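# Slide the near tin along the stopped belt

## Task

With the belt not running, shove the single tin that sits on the robot's side of the belt along the belt until it reaches the end rail at the end where the other tins already are. It must still be standing upright at the end, and none of the other tins may be moved.

## Robot and tools

Robot: two UR-type arms, left_arm and right_arm, each ending in a four-digit hand (index, middle, ring, thumb) with 16 servo hinges. right_arm has a right hand; left_arm has a mirrored left hand.

World frame (used in results): origin on the floor plane z = 0, midway below the two arm bases, which sit 0.90 m up. +x is forward, the direction both arms face; +y is toward left_arm; +z is up. Left and right in camera images do not follow the arm names. Printed positions may be a few cm off.

Hand point axes: +z runs along straight fingers toward the tips; +y leaves the palm face (palm surface at y = -0.062 m); +x crosses the palm away from the thumb on the right hand, toward the thumb on the left hand. Straight fingertips reach about 0.156 m past the hand point. A rigid mast near the wrist on the palm side can strike objects.

The 48-number row, every number in [-1, 1], always complete even if one arm is idle: left_arm dx, dy, dz, rx, ry, rz; then 16 left hand hinges; left current_limit, speed; then right_arm dx, dy, dz, rx, ry, rz; 16 right hand hinges; right current_limit, speed. Hinge order per hand: index_mcp, index_abd, index_pip, index_dip, middle_mcp, middle_abd, middle_pip, middle_dip, ring_mcp, ring_abd, ring_pip, ring_dip, thumb_cmc, thumb_axl, thumb_mcp, thumb_ipl. Each hinge number is an absolute goal scaled between its two stops (not a change); to keep a hand as it is, resend its hand_goal, hand_current_limit and hand_speed. Straight values: _mcp +0.75, _abd 0.00, _pip +0.58, _dip +0.70, thumb_cmc +0.71, thumb_axl +0.68, thumb_mcp +0.23, thumb_ipl +0.17; lower numbers curl the digit toward the palm. current_limit maps -1..+1 to 0..550 mA per motor (start +0.4); speed sets goal slew as (speed+1)/2 of 8.5 rad/s (start -0.6).

Arm numbers dx..rz are an offset, not a pose: measured in the arm's current Hand target's own axes, from the Hand target at the start of that action or move. 1.0 equals 0.6 m for dx, dy, dz and 180 degrees for the rotation vector rx, ry, rz. All six zero means hold (re-ask for) the current Hand target. Repeating an offset moves the arm again. Orientation commands are clipped to 32 degrees from the measured orientation per control step.

Tools:
- execute_actions(actions, cameras): actions is a list of actions; each action is up to 15 rows at 1/30 s each (0.5 s), and a short table repeats its final row. Every row counts from the action's starting target, not the previous row. An empty list returns state and images.
- move(target, speed, blend, stop_force, zero, blocking, cameras): straight-line path to one row or a list of up to 15 rows (all offsets from the same starting Hand targets). speed in m/s, 0.002 to 3.2, default 0.25 (turns at up to twice that in rad/s). blend in m rounds corners. stop_force in N, 4 to 120, ends a path when the wrist senses that much opposing push; unreliable for light loose objects and when the hand rotates; omit it when backing away from a contact. Paths do not avoid obstacles; total limit 10 s. Result ends with a move: line (done, off_target, moving, held, fault) plus limits (paced = pose clipped, held = steps withheld).
- wait(seconds 0 to 10), stop() to brake a running move, zoom_image(camera, region [x0,y0,x1,y1] pixels, at most 504 by 504) on cam_spot_left, cam_spot_right or cam_spot_wide (672x504 each), zero_wrist_force(arm), read_manual(section), finished_scene(scene 1 to 3), which is final.

Results give end_effector_position (m), quaternion wxyz, velocities, Hand target, joint positions and torques, wrist force/torque in the end effector axes, and per-motor hand_goal, hand_measured, hand_current_ma, hand_state (moving, goal, blocked, overload). The hand point often stops short of Hand target; the next command re-requests it, or add the remaining gap as an offset.

Cautions: a push on a joint up to its limit (elbow 130, wrist joints 46.9 N m) or about 150 N of outside force on an arm stops it for 10 s; arms are stiff, so aiming even slightly beyond a hard contact can fault. Approach slowly; faster contact hits harder. To release a press, command back past the hand point. Keep the arms and hands apart: contact between them can fail the scene. Don't route a path near an arm's own base. Motors held at 495 mA or more for 5 s shut down; hot arm motors brake the arm. For this task push the tin gently at mid-height so it slides without tipping, stop at the rail, and don't touch the other tins or slam the rail.

Each tool is called after "Call:" as name([rows], argument=value, ...), one row to a line, values as JSON.

## Session

Call:
execute_actions(actions=[])

Call:
zoom_image(camera="cam_spot_wide", region=[220, 140, 340, 260])

Call:
zoom_image(camera="cam_spot_left", region=[220, 170, 340, 290])

Scene clock: 0.00 s.
left_arm: end_effector_position=(+0.1083, +0.6152, +1.2539) hand_goal=(+0.754, +0.000, +0.576, +0.696, +0.754, +0.000, +0.576, +0.696, +0.754, +0.000, +0.576, +0.696, +0.714, +0.678, +0.226, +0.168) hand_measured=(+0.754, +0.000, +0.576, +0.696, +0.754, +0.000, +0.576, +0.696, +0.754, +0.000, +0.576, +0.696, +0.714, +0.678, +0.226, +0.168) hand_current_ma=(+0, +0, +0, +0, +0, +0, +0, +0, +0, +0, +0, +0, +0, +0, +0, +0) hand_state=(goal, goal, goal, goal, goal, goal, goal, goal, goal, goal, goal, goal, goal, goal, goal, goal) hand_current_limit=0.40 hand_speed=-0.60 end_effector_quat_wxyz=(-0.043, -0.124, +0.926, -0.354) | right_arm: end_effector_position=(+0.1266, -0.4783, +1.2317) hand_goal=(+0.754, +0.000, +0.576, +0.696, +0.754, +0.000, +0.576, +0.696, +0.754, +0.000, +0.576, +0.696, +0.714, +0.678, +0.226, +0.168) hand_measured=(+0.754, +0.000, +0.576, +0.696, +0.754, +0.000, +0.576, +0.696, +0.754, +0.000, +0.576, +0.696, +0.714, +0.678, +0.226, +0.168) hand_current_ma=(+0, +0, +0, +0, +0, +0, +0, +0, +0, +0, +0, +0, +0, +0, +0, +0) hand_state=(goal, goal, goal, goal, goal, goal, goal, goal, goal, goal, goal, goal, goal, goal, goal, goal) hand_current_limit=0.40 hand_speed=-0.60 end_effector_quat_wxyz=(-0.086, -0.129, +0.925, -0.347)
Joint positions: left_arm=[-0.008 -2.06 2.29 1.322 2.3 1.29] | right_arm=[-0.03 -2.06 2.336 1.361 2.3 1.29]
Joint velocities: within noise
Joint torques (N m): no reading
Wrist force (N): no reading
Wrist torque (N m): no reading
Wrist force, peak (N): no reading
Hand target: left_arm +0.1083, +0.6152, +1.2539; -0.043, -0.124, +0.926, -0.354 | right_arm +0.1266, -0.4783, +1.2317; -0.086, -0.129, +0.925, -0.347

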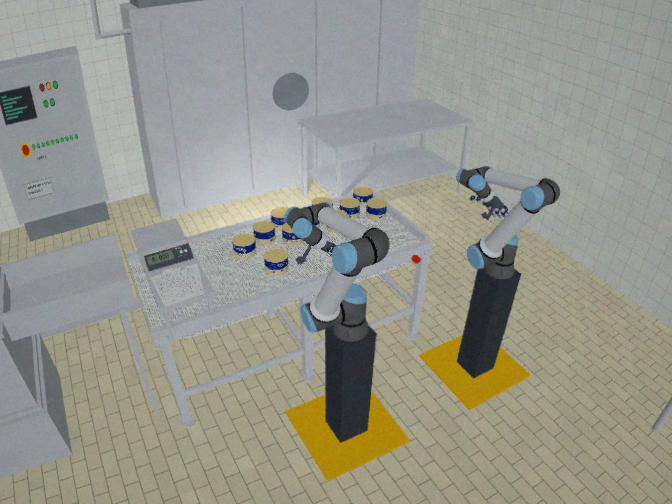

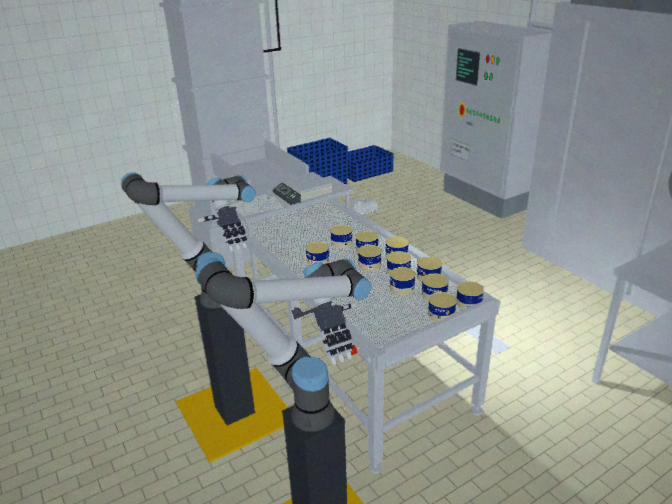

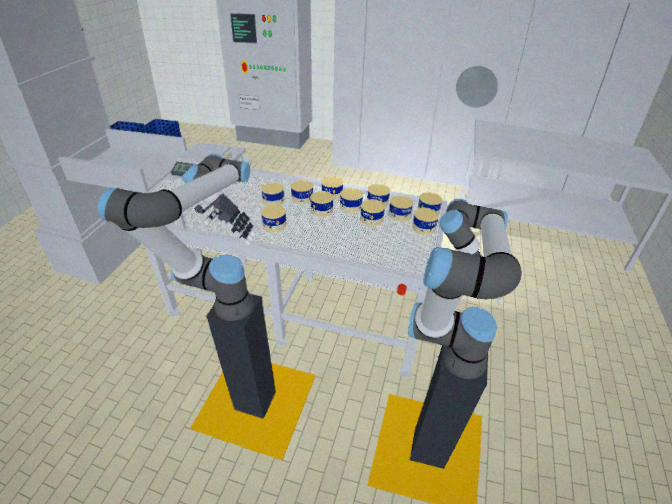

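Scaled by 4.200 from the camera's 672x504 image, which has a finer 960x720 frame.

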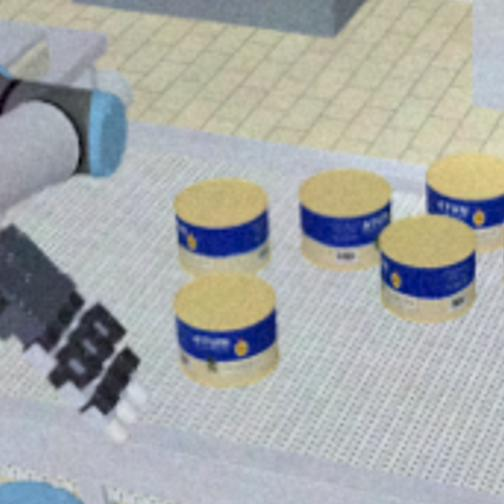

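Scaled by 4.200 from the camera's 672x504 image, which has a finer 960x720 frame.

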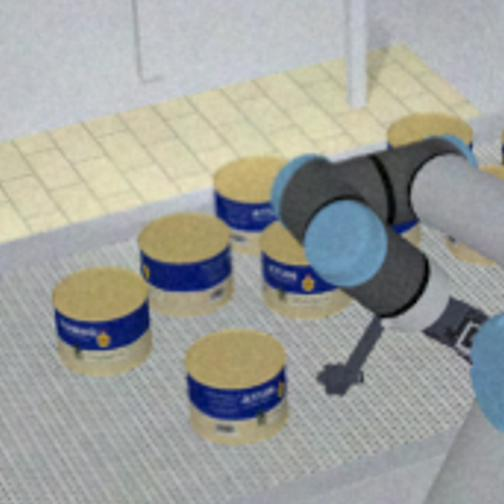

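Call:
move(target=[-0.9927, 0.261, 0.1412, 0.0399, -0.3285, -0.8593, -0.479, 0, -0.372, 0.261, -0.548, 0, -0.81, 0.696, -0.479, 0, -0.372, 0.261, 0.714, 0.678, 0.955, 0.438, 0.4, -0.6, 0,0,0,0,0,0, 0.754, 0, 0.576, 0.696, 0.754, 0, 0.576, 0.696, 0.754, 0, 0.576, 0.696, 0.714, 0.678, 0.226, 0.168, 0.4, -0.6], speed=0.5)

Call:
move([
  [0.17, 0, 0.18, 0, 0, 0, -0.479, 0, -0.372, 0.261, -0.548, 0, -0.81, 0.696, -0.479, 0, -0.372, 0.261, 0.714, 0.678, 0.955, 0.438, 0.4, -0.6, 0,0,0,0,0,0, 0.754, 0, 0.576, 0.696, 0.754, 0, 0.576, 0.696, 0.754, 0, 0.576, 0.696, 0.714, 0.678, 0.226, 0.168, 0.4, -0.6],
  [0.17, 0.0583, 0.18, 0, 0, 0, -0.479, 0, -0.372, 0.261, -0.548, 0, -0.81, 0.696, -0.479, 0, -0.372, 0.261, 0.714, 0.678, 0.955, 0.438, 0.4, -0.6, 0,0,0,0,0,0, 0.754, 0, 0.576, 0.696, 0.754, 0, 0.576, 0.696, 0.754, 0, 0.576, 0.696, 0.714, 0.678, 0.226, 0.168, 0.4, -0.6],
], speed=[0.12, 0.08], blend=[0.005, 0], cameras=["all"])

Call:
zoom_image(camera="cam_spot_wide", region=[220, 140, 330, 250])

Call:
zoom_image(camera="cam_spot_left", region=[220, 170, 340, 290])

Call:
zoom_image(camera="cam_spot_right", region=[250, 170, 370, 290])

Scene clock: 8.87 s.
left_arm: end_effector_position=(+0.6435, +0.7899, +0.9905) hand_goal=(-0.478, +0.000, -0.372, +0.262, -0.548, +0.000, -0.810, +0.696, -0.478, +0.000, -0.372, +0.262, +0.714, +0.678, +0.956, +0.438) hand_measured=(-0.462, +0.000, -0.366, +0.266, -0.532, +0.000, -0.808, +0.696, -0.462, +0.000, -0.368, +0.264, +0.712, +0.678, +0.954, +0.436) hand_current_ma=(+5, +0, +1, +0, +5, +0, +0, +0, +5, +0, +0, +0, +0, +0, +0, +0) hand_state=(goal, goal, goal, goal, goal, goal, goal, goal, goal, goal, goal, goal, goal, goal, goal, goal) hand_current_limit=0.40 hand_speed=-0.60 end_effector_quat_wxyz=(+0.000, +1.000, +0.000, +0.001) | right_arm: end_effector_position=(+0.1266, -0.4783, +1.2317) hand_goal=(+0.754, +0.000, +0.576, +0.696, +0.754, +0.000, +0.576, +0.696, +0.754, +0.000, +0.576, +0.696, +0.714, +0.678, +0.226, +0.168) hand_measured=(+0.750, +0.000, +0.576, +0.696, +0.750, +0.000, +0.576, +0.696, +0.750, +0.000, +0.576, +0.696, +0.710, +0.678, +0.226, +0.168) hand_current_ma=(-24, +0, +3, +0, -24, +0, +3, +0, -23, +0, +3, +0, -15, -4, -6, -2) hand_state=(goal, goal, goal, goal, goal, goal, goal, goal, goal, goal, goal, goal, goal, goal, goal, goal) hand_current_limit=0.40 hand_speed=-0.60 end_effector_quat_wxyz=(-0.086, -0.129, +0.925, -0.347)
Joint positions: left_arm=[0.231 -0.971 1.628 0.912 1.571 -1.339] | right_arm=[-0.03 -2.06 2.336 1.361 2.3 1.29]
Joint torques (N m): left_arm=[-14.18 -56.57 -34.74 7.17 -1.64 -2.66] | right_arm=[1.9 3.38 -37.84 3.52 1.44 -0.43]
Wrist force (N): left_arm=[0.0 0.1 0.1] | right_arm=[0.5 0.2 -0.4]
Wrist torque (N m): left_arm=[0.28 -0.06 -0.07] | right_arm=[0.06 -0.06 0.04]
Wrist force, peak (N): left_arm=[1.6 -0.4 0.5] | right_arm=[0.3 0.5 -0.9]
Hand target: left_arm +0.6436, +0.7899, +0.9905; +0.000, +1.000, +0.000, +0.000 | right_arm +0.1266, -0.4783, +1.2317; -0.086, -0.129, +0.925, -0.347
Off the commanded pose: left_arm 0.000 m, 0 deg | right_arm 0.000 m, 0 deg.
move: done

Scene clock: 11.00 s.
left_arm: end_effector_position=(+0.7457, +0.7550, +0.8826) hand_goal=(-0.478, +0.000, -0.372, +0.262, -0.548, +0.000, -0.810, +0.696, -0.478, +0.000, -0.372, +0.262, +0.714, +0.678, +0.956, +0.438) hand_measured=(-0.462, +0.000, -0.366, +0.264, -0.532, +0.000, -0.808, +0.696, -0.462, +0.000, -0.368, +0.264, +0.712, +0.678, +0.954, +0.436) hand_current_ma=(+5, +0, +1, +0, +5, +0, +0, +0, +5, +0, +0, +0, +0, +0, +0, +0) hand_state=(goal, goal, goal, goal, goal, goal, goal, goal, goal, goal, goal, goal, goal, goal, goal, goal) hand_current_limit=0.40 hand_speed=-0.60 end_effector_quat_wxyz=(+0.000, +1.000, +0.000, +0.000) | right_arm: end_effector_position=(+0.1266, -0.4783, +1.2317) hand_goal=(+0.754, +0.000, +0.576, +0.696, +0.754, +0.000, +0.576, +0.696, +0.754, +0.000, +0.576, +0.696, +0.714, +0.678, +0.226, +0.168) hand_measured=(+0.750, +0.000, +0.576, +0.696, +0.750, +0.000, +0.576, +0.696, +0.750, +0.000, +0.576, +0.696, +0.710, +0.678, +0.226, +0.168) hand_current_ma=(-24, +0, +3, +0, -24, +0, +3, +0, -23, +0, +3, +0, -15, -4, -6, -2) hand_state=(goal, goal, goal, goal, goal, goal, goal, goal, goal, goal, goal, goal, goal, goal, goal, goal) hand_current_limit=0.40 hand_speed=-0.60 end_effector_quat_wxyz=(-0.086, -0.129, +0.925, -0.347)
Joint positions: left_arm=[0.156 -0.757 1.467 0.86 1.571 -1.414] | right_arm=[-0.03 -2.06 2.336 1.361 2.3 1.29]
Joint torques (N m): left_arm=[-9.28 -98.76 -17.41 1.16 -0.33 -3.77] | right_arm=[1.12 4.16 -38.03 3.6 1.57 -0.2]
Wrist force (N): left_arm=[0.2 0.5 0.2] | right_arm=[0.3 -0.1 -0.4]
Wrist torque (N m): left_arm=[0.28 -0.09 -0.08] | right_arm=[0.02 -0.02 0.03]
Wrist force, peak (N): left_arm=[0.0 1.2 0.3] | right_arm=[-0.1 0.8 -0.5]
Hand target: left_arm +0.7457, +0.7549, +0.8826; +0.000, +1.000, +0.000, +0.000 | right_arm +0.1266, -0.4783, +1.2317; -0.086, -0.129, +0.925, -0.347
Off the commanded pose: left_arm 0.000 m, 0 deg | right_arm 0.000 m, 0 deg.
move: done

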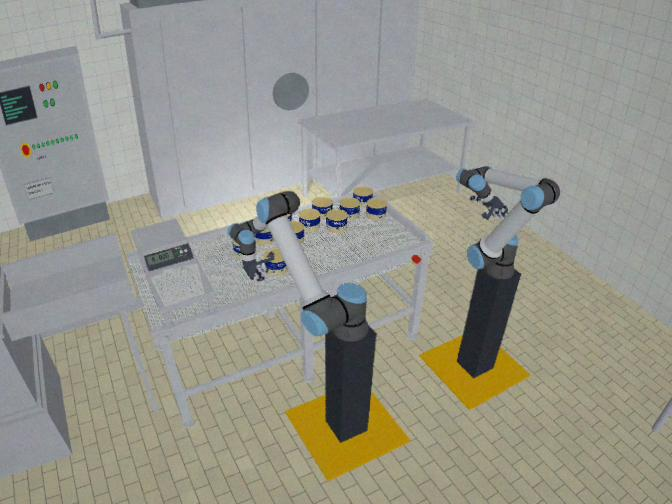

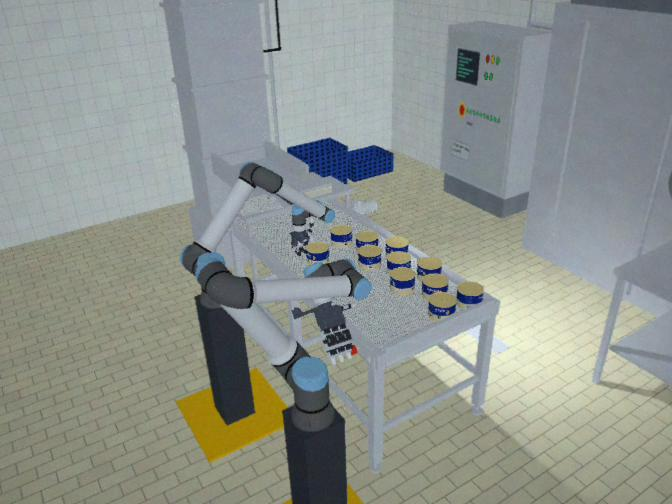

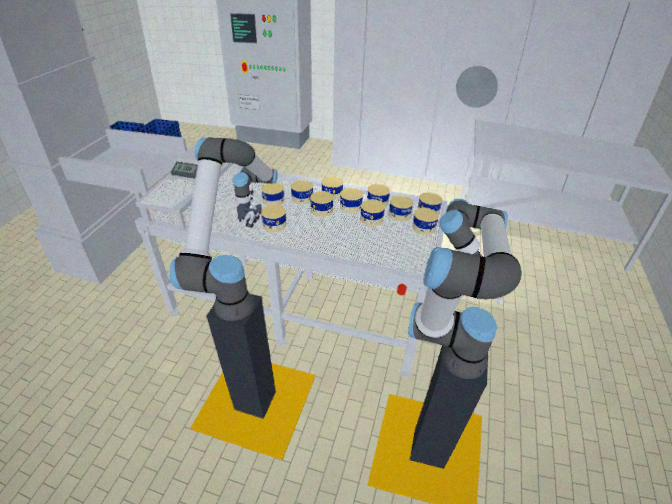

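Scaled by 4.582 from the camera's 672x504 image, which has a finer 960x720 frame.

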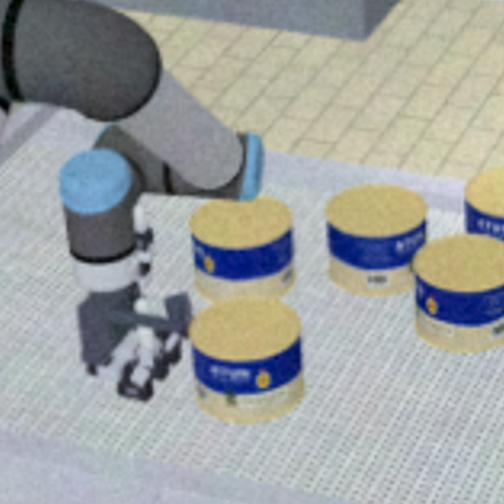

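Scaled by 4.200 from the camera's 672x504 image, which has a finer 960x720 frame.

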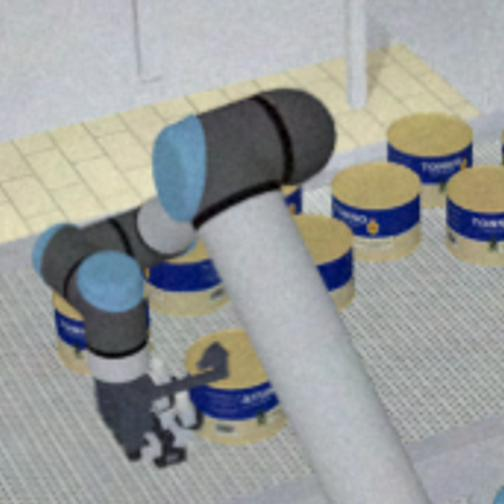

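Scaled by 4.200 from the camera's 672x504 image, which has a finer 960x720 frame.

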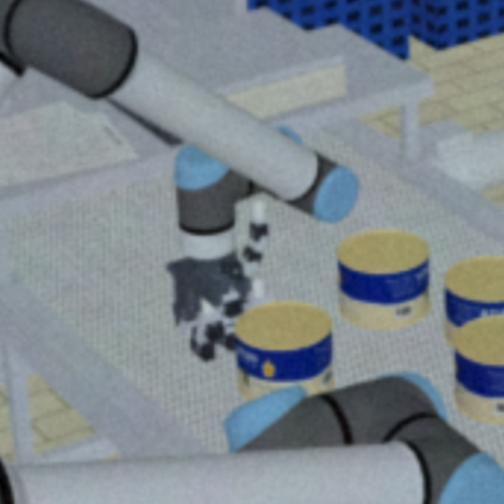

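Call:
move([
  [0, 0.0415, 0, 0, 0, 0, -0.479, 0, -0.372, 0.261, -0.548, 0, -0.81, 0.696, -0.479, 0, -0.372, 0.261, 0.714, 0.678, 0.955, 0.438, 0.4, -0.6, 0,0,0,0,0,0, 0.754, 0, 0.576, 0.696, 0.754, 0, 0.576, 0.696, 0.754, 0, 0.576, 0.696, 0.714, 0.678, 0.226, 0.168, 0.4, -0.6],
  [0, 0.958, 0, 0, 0, 0, -0.479, 0, -0.372, 0.261, -0.548, 0, -0.81, 0.696, -0.479, 0, -0.372, 0.261, 0.714, 0.678, 0.955, 0.438, 0.4, -0.6, 0,0,0,0,0,0, 0.754, 0, 0.576, 0.696, 0.754, 0, 0.576, 0.696, 0.754, 0, 0.576, 0.696, 0.714, 0.678, 0.226, 0.168, 0.4, -0.6],
], speed=[0.05, 0.15], blend=[0.005, 0], cameras=["all"])

Call:
zoom_image(camera="cam_spot_wide", region=[300, 150, 460, 310])

Call:
zoom_image(camera="cam_spot_right", region=[300, 200, 500, 400])

Scene clock: 17.07 s.
left_arm: end_effector_position=(+0.7455, +0.1803, +0.8827) hand_goal=(-0.478, +0.000, -0.372, +0.262, -0.548, +0.000, -0.810, +0.696, -0.478, +0.000, -0.372, +0.262, +0.714, +0.678, +0.956, +0.438) hand_measured=(-0.472, +0.000, -0.384, +0.264, -0.532, +0.000, -0.808, +0.696, -0.466, -0.002, -0.376, +0.264, +0.712, +0.678, +0.954, +0.436) hand_current_ma=(+1, +0, -3, +0, +5, +0, +0, +0, +3, +0, +0, +0, +0, +0, +0, +0) hand_state=(goal, goal, goal, goal, goal, goal, goal, goal, goal, goal, goal, goal, goal, goal, goal, goal) hand_current_limit=0.40 hand_speed=-0.60 end_effector_quat_wxyz=(+0.000, +1.000, +0.000, +0.000) | right_arm: end_effector_position=(+0.1266, -0.4783, +1.2317) hand_goal=(+0.754, +0.000, +0.576, +0.696, +0.754, +0.000, +0.576, +0.696, +0.754, +0.000, +0.576, +0.696, +0.714, +0.678, +0.226, +0.168) hand_measured=(+0.750, +0.000, +0.576, +0.696, +0.750, +0.000, +0.576, +0.696, +0.750, +0.000, +0.576, +0.696, +0.710, +0.678, +0.226, +0.168) hand_current_ma=(-24, +0, +3, +0, -24, +0, +3, +0, -23, +0, +3, +0, -15, -4, -6, -2) hand_state=(goal, goal, goal, goal, goal, goal, goal, goal, goal, goal, goal, goal, goal, goal, goal, goal) hand_current_limit=0.40 hand_speed=-0.60 end_effector_quat_wxyz=(-0.086, -0.129, +0.925, -0.347)
Joint positions: left_arm=[-0.601 -0.76 1.472 0.858 1.57 -2.172] | right_arm=[-0.03 -2.06 2.336 1.361 2.3 1.29]
Joint torques (N m): left_arm=[-17.28 -68.47 -32.98 7.26 -0.88 -3.52] | right_arm=[1.08 3.92 -37.72 3.58 1.51 -0.29]
Wrist force (N): left_arm=[-0.1 -3.9 1.2] | right_arm=[-0.2 0.2 -0.4]
Wrist torque (N m): left_arm=[0.03 -0.01 0.03] | right_arm=[0.06 0.03 -0.01]
Wrist force, peak (N): left_arm=[0.9 -6.3 2.0] | right_arm=[0.7 0.2 -0.8]
Hand target: left_arm +0.7455, +0.1801, +0.8827; +0.000, +1.000, +0.000, +0.000 | right_arm +0.1266, -0.4783, +1.2317; -0.086, -0.129, +0.925, -0.347
Off the commanded pose: left_arm 0.000 m, 0 deg | right_arm 0.000 m, 0 deg.
move: done

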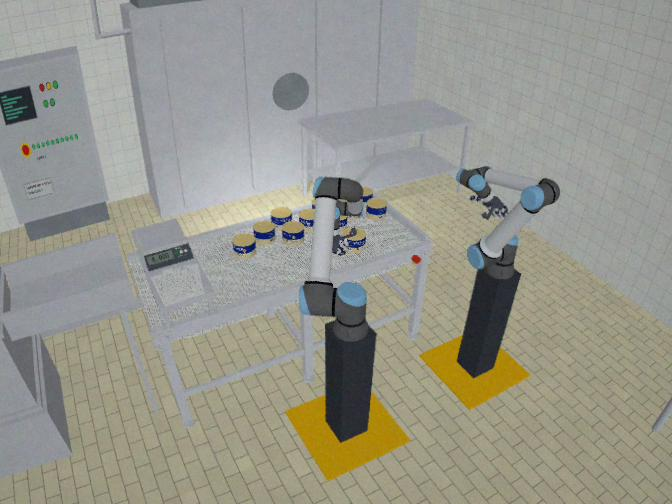

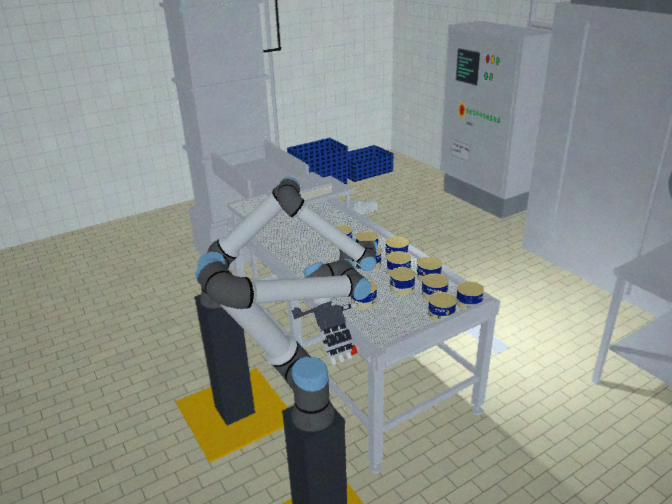

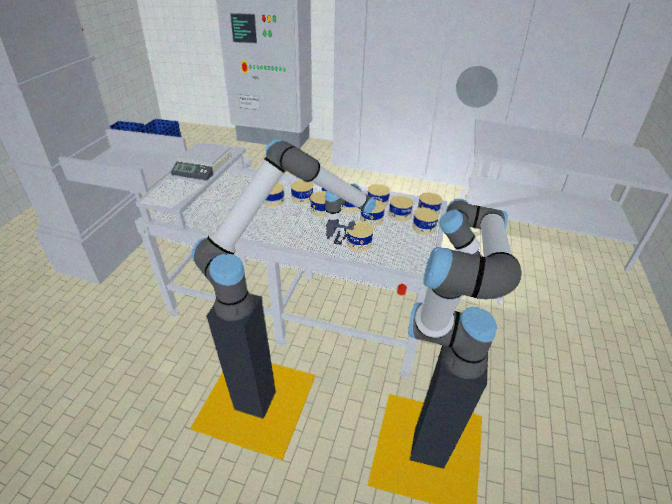

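Scaled by 3.150 from the camera's 672x504 image, which has a finer 960x720 frame.

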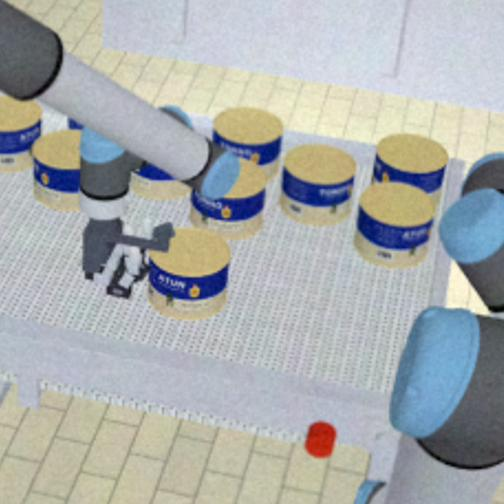

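Scaled by 2.520 from the camera's 672x504 image, which has a finer 960x720 frame.

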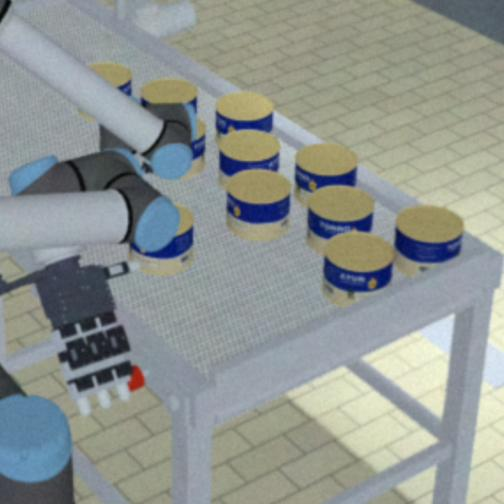

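Call:
move(target=[0, 0.55, 0, 0, 0, 0, -0.479, 0, -0.372, 0.261, -0.548, 0, -0.81, 0.696, -0.479, 0, -0.372, 0.261, 0.714, 0.678, 0.955, 0.438, 0.4, -0.6, 0,0,0,0,0,0, 0.754, 0, 0.576, 0.696, 0.754, 0, 0.576, 0.696, 0.754, 0, 0.576, 0.696, 0.714, 0.678, 0.226, 0.168, 0.4, -0.6], speed=0.14)

Call:
move(target=[0, 0.18, 0, 0, 0, 0, -0.479, 0, -0.372, 0.261, -0.548, 0, -0.81, 0.696, -0.479, 0, -0.372, 0.261, 0.714, 0.678, 0.955, 0.438, 0.4, -0.6, 0,0,0,0,0,0, 0.754, 0, 0.576, 0.696, 0.754, 0, 0.576, 0.696, 0.754, 0, 0.576, 0.696, 0.714, 0.678, 0.226, 0.168, 0.4, -0.6], speed=0.03, stop_force=8, cameras=["all"])

Call:
zoom_image(camera="cam_spot_wide", region=[340, 150, 470, 280])

Call:
zoom_image(camera="cam_spot_right", region=[370, 270, 500, 400])

Scene clock: 22.13 s.
left_arm: end_effector_position=(+0.7455, -0.1498, +0.8827) hand_goal=(-0.478, +0.000, -0.372, +0.262, -0.548, +0.000, -0.810, +0.696, -0.478, +0.000, -0.372, +0.262, +0.714, +0.678, +0.956, +0.438) hand_measured=(-0.478, +0.002, -0.384, +0.264, -0.532, +0.000, -0.808, +0.696, -0.474, -0.002, -0.378, +0.264, +0.712, +0.678, +0.954, +0.436) hand_current_ma=(+0, +0, -3, +0, +5, +0, +0, +0, +0, +0, -1, +0, +0, +0, +0, +0) hand_state=(goal, goal, goal, goal, goal, goal, goal, goal, goal, goal, goal, goal, goal, goal, goal, goal) hand_current_limit=0.40 hand_speed=-0.60 end_effector_quat_wxyz=(+0.000, +1.000, +0.000, +0.001) | right_arm: end_effector_position=(+0.1266, -0.4783, +1.2317) hand_goal=(+0.754, +0.000, +0.576, +0.696, +0.754, +0.000, +0.576, +0.696, +0.754, +0.000, +0.576, +0.696, +0.714, +0.678, +0.226, +0.168) hand_measured=(+0.750, +0.000, +0.576, +0.696, +0.750, +0.000, +0.576, +0.696, +0.750, +0.000, +0.576, +0.696, +0.710, +0.678, +0.226, +0.168) hand_current_ma=(-24, +0, +3, +0, -24, +0, +3, +0, -23, +0, +3, +0, -15, -4, -6, -2) hand_state=(goal, goal, goal, goal, goal, goal, goal, goal, goal, goal, goal, goal, goal, goal, goal, goal) hand_current_limit=0.40 hand_speed=-0.60 end_effector_quat_wxyz=(-0.086, -0.129, +0.925, -0.347)
Joint positions: left_arm=[-0.89 -0.503 0.949 1.124 1.57 -2.46] | right_arm=[-0.03 -2.06 2.336 1.361 2.3 1.29]
Joint torques (N m): left_arm=[-16.49 -81.9 -42.77 7.44 1.19 -3.41] | right_arm=[1.25 3.59 -37.45 3.58 1.37 -0.29]
Wrist force (N): left_arm=[-0.4 -3.9 0.4] | right_arm=[0.2 0.4 -0.5]
Wrist torque (N m): left_arm=[0.04 0.04 0.06] | right_arm=[0.10 -0.01 0.01]
Wrist force, peak (N): left_arm=[-0.3 -6.3 1.6] | right_arm=[0.3 0.9 -0.5]
Hand target: left_arm +0.7455, -0.1499, +0.8827; +0.000, +1.000, +0.000, +0.000 | right_arm +0.1266, -0.4783, +1.2317; -0.086, -0.129, +0.925, -0.347
Off the commanded pose: left_arm 0.000 m, 0 deg | right_arm 0.000 m, 0 deg.
move: done

Scene clock: 24.80 s.
left_arm: end_effector_position=(+0.7454, -0.1923, +0.8827) hand_goal=(-0.478, +0.000, -0.372, +0.262, -0.548, +0.000, -0.810, +0.696, -0.478, +0.000, -0.372, +0.262, +0.714, +0.678, +0.956, +0.438) hand_measured=(-0.478, +0.004, -0.398, +0.264, -0.532, +0.000, -0.808, +0.696, -0.476, -0.006, -0.392, +0.264, +0.712, +0.678, +0.954, +0.436) hand_current_ma=(+0, +0, -12, +0, +5, +0, +0, +0, +0, -1, -7, +0, +0, +0, +0, +0) hand_state=(goal, goal, blocked, goal, goal, goal, goal, goal, goal, goal, blocked, goal, goal, goal, goal, goal) hand_current_limit=0.40 hand_speed=-0.60 end_effector_quat_wxyz=(+0.000, +1.000, +0.000, +0.000) | right_arm: end_effector_position=(+0.1266, -0.4783, +1.2317) hand_goal=(+0.754, +0.000, +0.576, +0.696, +0.754, +0.000, +0.576, +0.696, +0.754, +0.000, +0.576, +0.696, +0.714, +0.678, +0.226, +0.168) hand_measured=(+0.750, +0.000, +0.576, +0.696, +0.750, +0.000, +0.576, +0.696, +0.750, +0.000, +0.576, +0.696, +0.710, +0.678, +0.226, +0.168) hand_current_ma=(-24, +0, +3, +0, -24, +0, +3, +0, -23, +0, +3, +0, -15, -4, -6, -2) hand_state=(goal, goal, goal, goal, goal, goal, goal, goal, goal, goal, goal, goal, goal, goal, goal, goal) hand_current_limit=0.40 hand_speed=-0.60 end_effector_quat_wxyz=(-0.086, -0.129, +0.925, -0.347)
Joint positions: left_arm=[-0.917 -0.448 0.838 1.181 1.57 -2.488] | right_arm=[-0.03 -2.06 2.336 1.361 2.3 1.29]
Joint torques (N m): left_arm=[5.91 -121.27 -29.66 -0.53 1.12 3.71] | right_arm=[-0.53 3.67 -37.9 3.41 1.5 -0.37]
Wrist force (N): left_arm=[-0.3 -7.5 1.6] | right_arm=[0.5 0.4 0.1]
Wrist torque (N m): left_arm=[-0.05 0.06 0.03] | right_arm=[0.05 -0.08 0.05]
Wrist force, peak (N): left_arm=[0.1 -14.0 2.5] | right_arm=[0.9 0.2 -0.8]
Hand target: left_arm +0.7454, -0.1923, +0.8827; +0.000, +1.000, +0.000, +0.000 (not the last commanded pose) | right_arm +0.1266, -0.4783, +1.2317; -0.086, -0.129, +0.925, -0.347
Off the commanded pose: left_arm 0.066 m, 0 deg | right_arm 0.000 m, 0 deg.
move: contact (left_arm)

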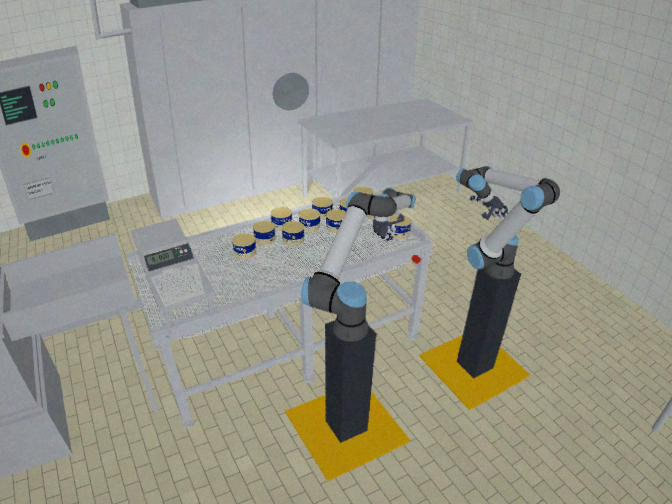

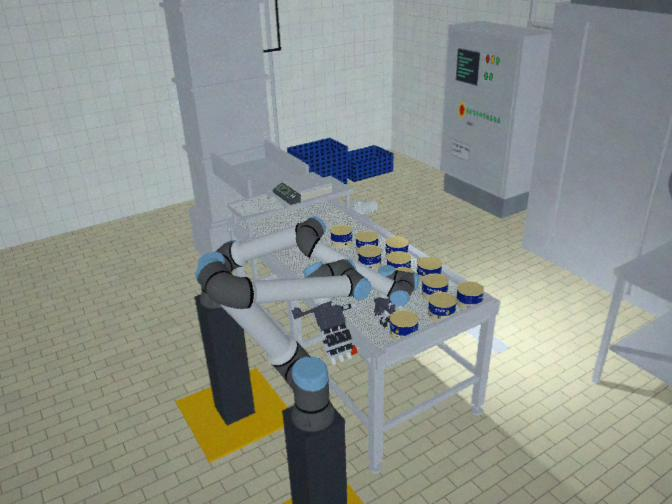

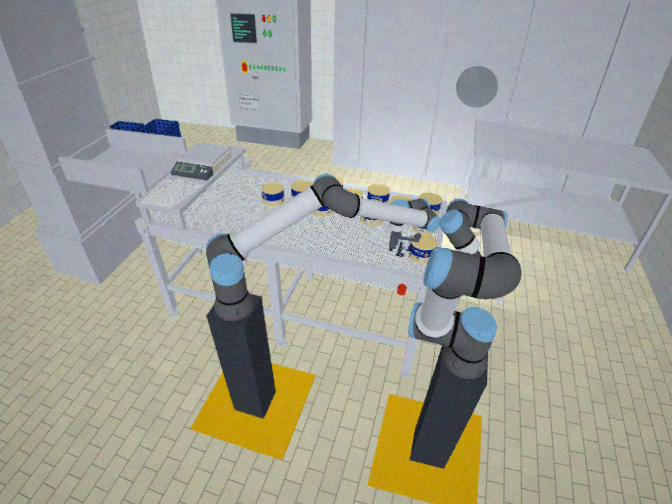

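Scaled by 3.877 from the camera's 672x504 image, which has a finer 960x720 frame.

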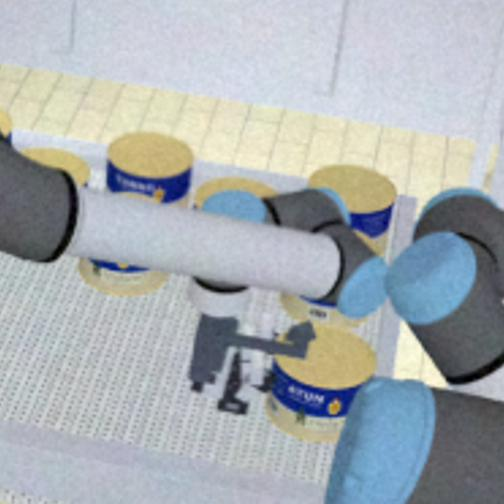

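Scaled by 3.877 from the camera's 672x504 image, which has a finer 960x720 frame.

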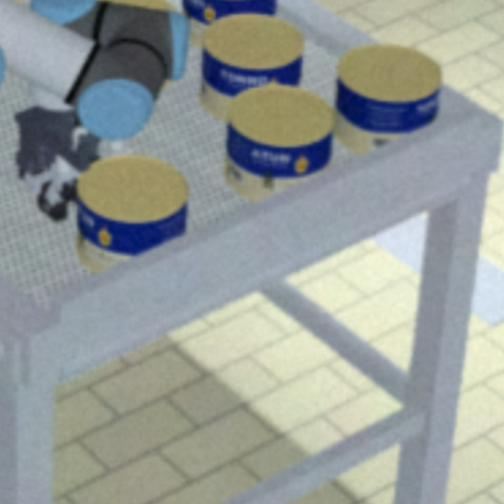

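Call:
move([
  [0, -0.04, 0, 0, 0, 0, -0.479, 0, -0.372, 0.261, -0.548, 0, -0.81, 0.696, -0.479, 0, -0.372, 0.261, 0.714, 0.678, 0.955, 0.438, 0.4, -0.6, 0,0,0,0,0,0, 0.754, 0, 0.576, 0.696, 0.754, 0, 0.576, 0.696, 0.754, 0, 0.576, 0.696, 0.714, 0.678, 0.226, 0.168, 0.4, -0.6],
  [0, -0.15, -0.04, 0, 0, 0, -0.479, 0, -0.372, 0.261, -0.548, 0, -0.81, 0.696, -0.479, 0, -0.372, 0.261, 0.714, 0.678, 0.955, 0.438, 0.4, -0.6, 0,0,0,0,0,0, 0.754, 0, 0.576, 0.696, 0.754, 0, 0.576, 0.696, 0.754, 0, 0.576, 0.696, 0.714, 0.678, 0.226, 0.168, 0.4, -0.6],
], speed=[0.08, 0.15], blend=0.01, cameras=["cam_spot_right"])

Call:
zoom_image(camera="cam_spot_right", region=[370, 270, 500, 400])

Scene clock: 26.90 s.
left_arm: end_effector_position=(+0.7454, -0.1024, +0.9066) hand_goal=(-0.478, +0.000, -0.372, +0.262, -0.548, +0.000, -0.810, +0.696, -0.478, +0.000, -0.372, +0.262, +0.714, +0.678, +0.956, +0.438) hand_measured=(-0.472, +0.002, -0.374, +0.264, -0.532, +0.000, -0.808, +0.696, -0.472, -0.002, -0.374, +0.264, +0.712, +0.678, +0.954, +0.436) hand_current_ma=(+1, +0, +0, +0, +5, +0, +0, +0, +1, +0, +0, +0, +0, +0, +0, +0) hand_state=(goal, goal, goal, goal, goal, goal, goal, goal, goal, goal, goal, goal, goal, goal, goal, goal) hand_current_limit=0.40 hand_speed=-0.60 end_effector_quat_wxyz=(+0.000, +1.000, +0.000, +0.000) | right_arm: end_effector_position=(+0.1266, -0.4783, +1.2317) hand_goal=(+0.754, +0.000, +0.576, +0.696, +0.754, +0.000, +0.576, +0.696, +0.754, +0.000, +0.576, +0.696, +0.714, +0.678, +0.226, +0.168) hand_measured=(+0.750, +0.000, +0.576, +0.696, +0.750, +0.000, +0.576, +0.696, +0.750, +0.000, +0.576, +0.696, +0.710, +0.678, +0.226, +0.168) hand_current_ma=(-24, +0, +3, +0, -24, +0, +3, +0, -23, +0, +3, +0, -15, -4, -6, -2) hand_state=(goal, goal, goal, goal, goal, goal, goal, goal, goal, goal, goal, goal, goal, goal, goal, goal) hand_current_limit=0.40 hand_speed=-0.60 end_effector_quat_wxyz=(-0.086, -0.129, +0.925, -0.347)
Joint positions: left_arm=[-0.856 -0.577 1.052 1.095 1.57 -2.427] | right_arm=[-0.03 -2.06 2.336 1.361 2.3 1.29]
Joint torques (N m): left_arm=[17.2 -114.04 -26.2 0.64 -1.11 3.73] | right_arm=[1.31 2.92 -37.39 3.47 1.62 -0.21]
Wrist force (N): left_arm=[0.1 -0.2 -0.1] | right_arm=[-0.1 0.3 -0.4]
Wrist torque (N m): left_arm=[0.21 -0.03 -0.16] | right_arm=[0.06 0.02 0.00]
Wrist force, peak (N): left_arm=[-0.2 -7.5 2.1] | right_arm=[0.7 0.3 -0.8]
Hand target: left_arm +0.7454, -0.1023, +0.9067; +0.000, +1.000, +0.000, +0.000 | right_arm +0.1266, -0.4783, +1.2317; -0.086, -0.129, +0.925, -0.347
Off the commanded pose: left_arm 0.000 m, 0 deg | right_arm 0.000 m, 0 deg.
move: done
Images, in order (width x height): cam_spot_right 672x504.

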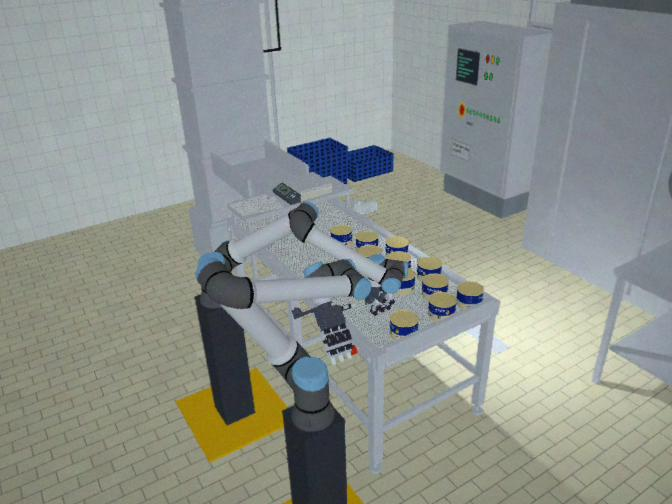

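Scaled by 3.877 from the camera's 672x504 image, which has a finer 960x720 frame.

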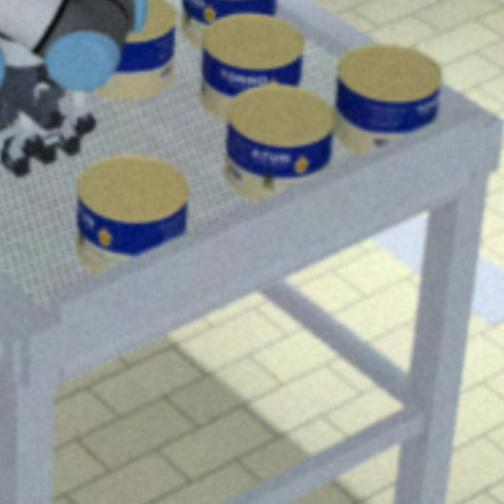

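Call:
finished_scene(scene=2)

The scene is finished: the task was done.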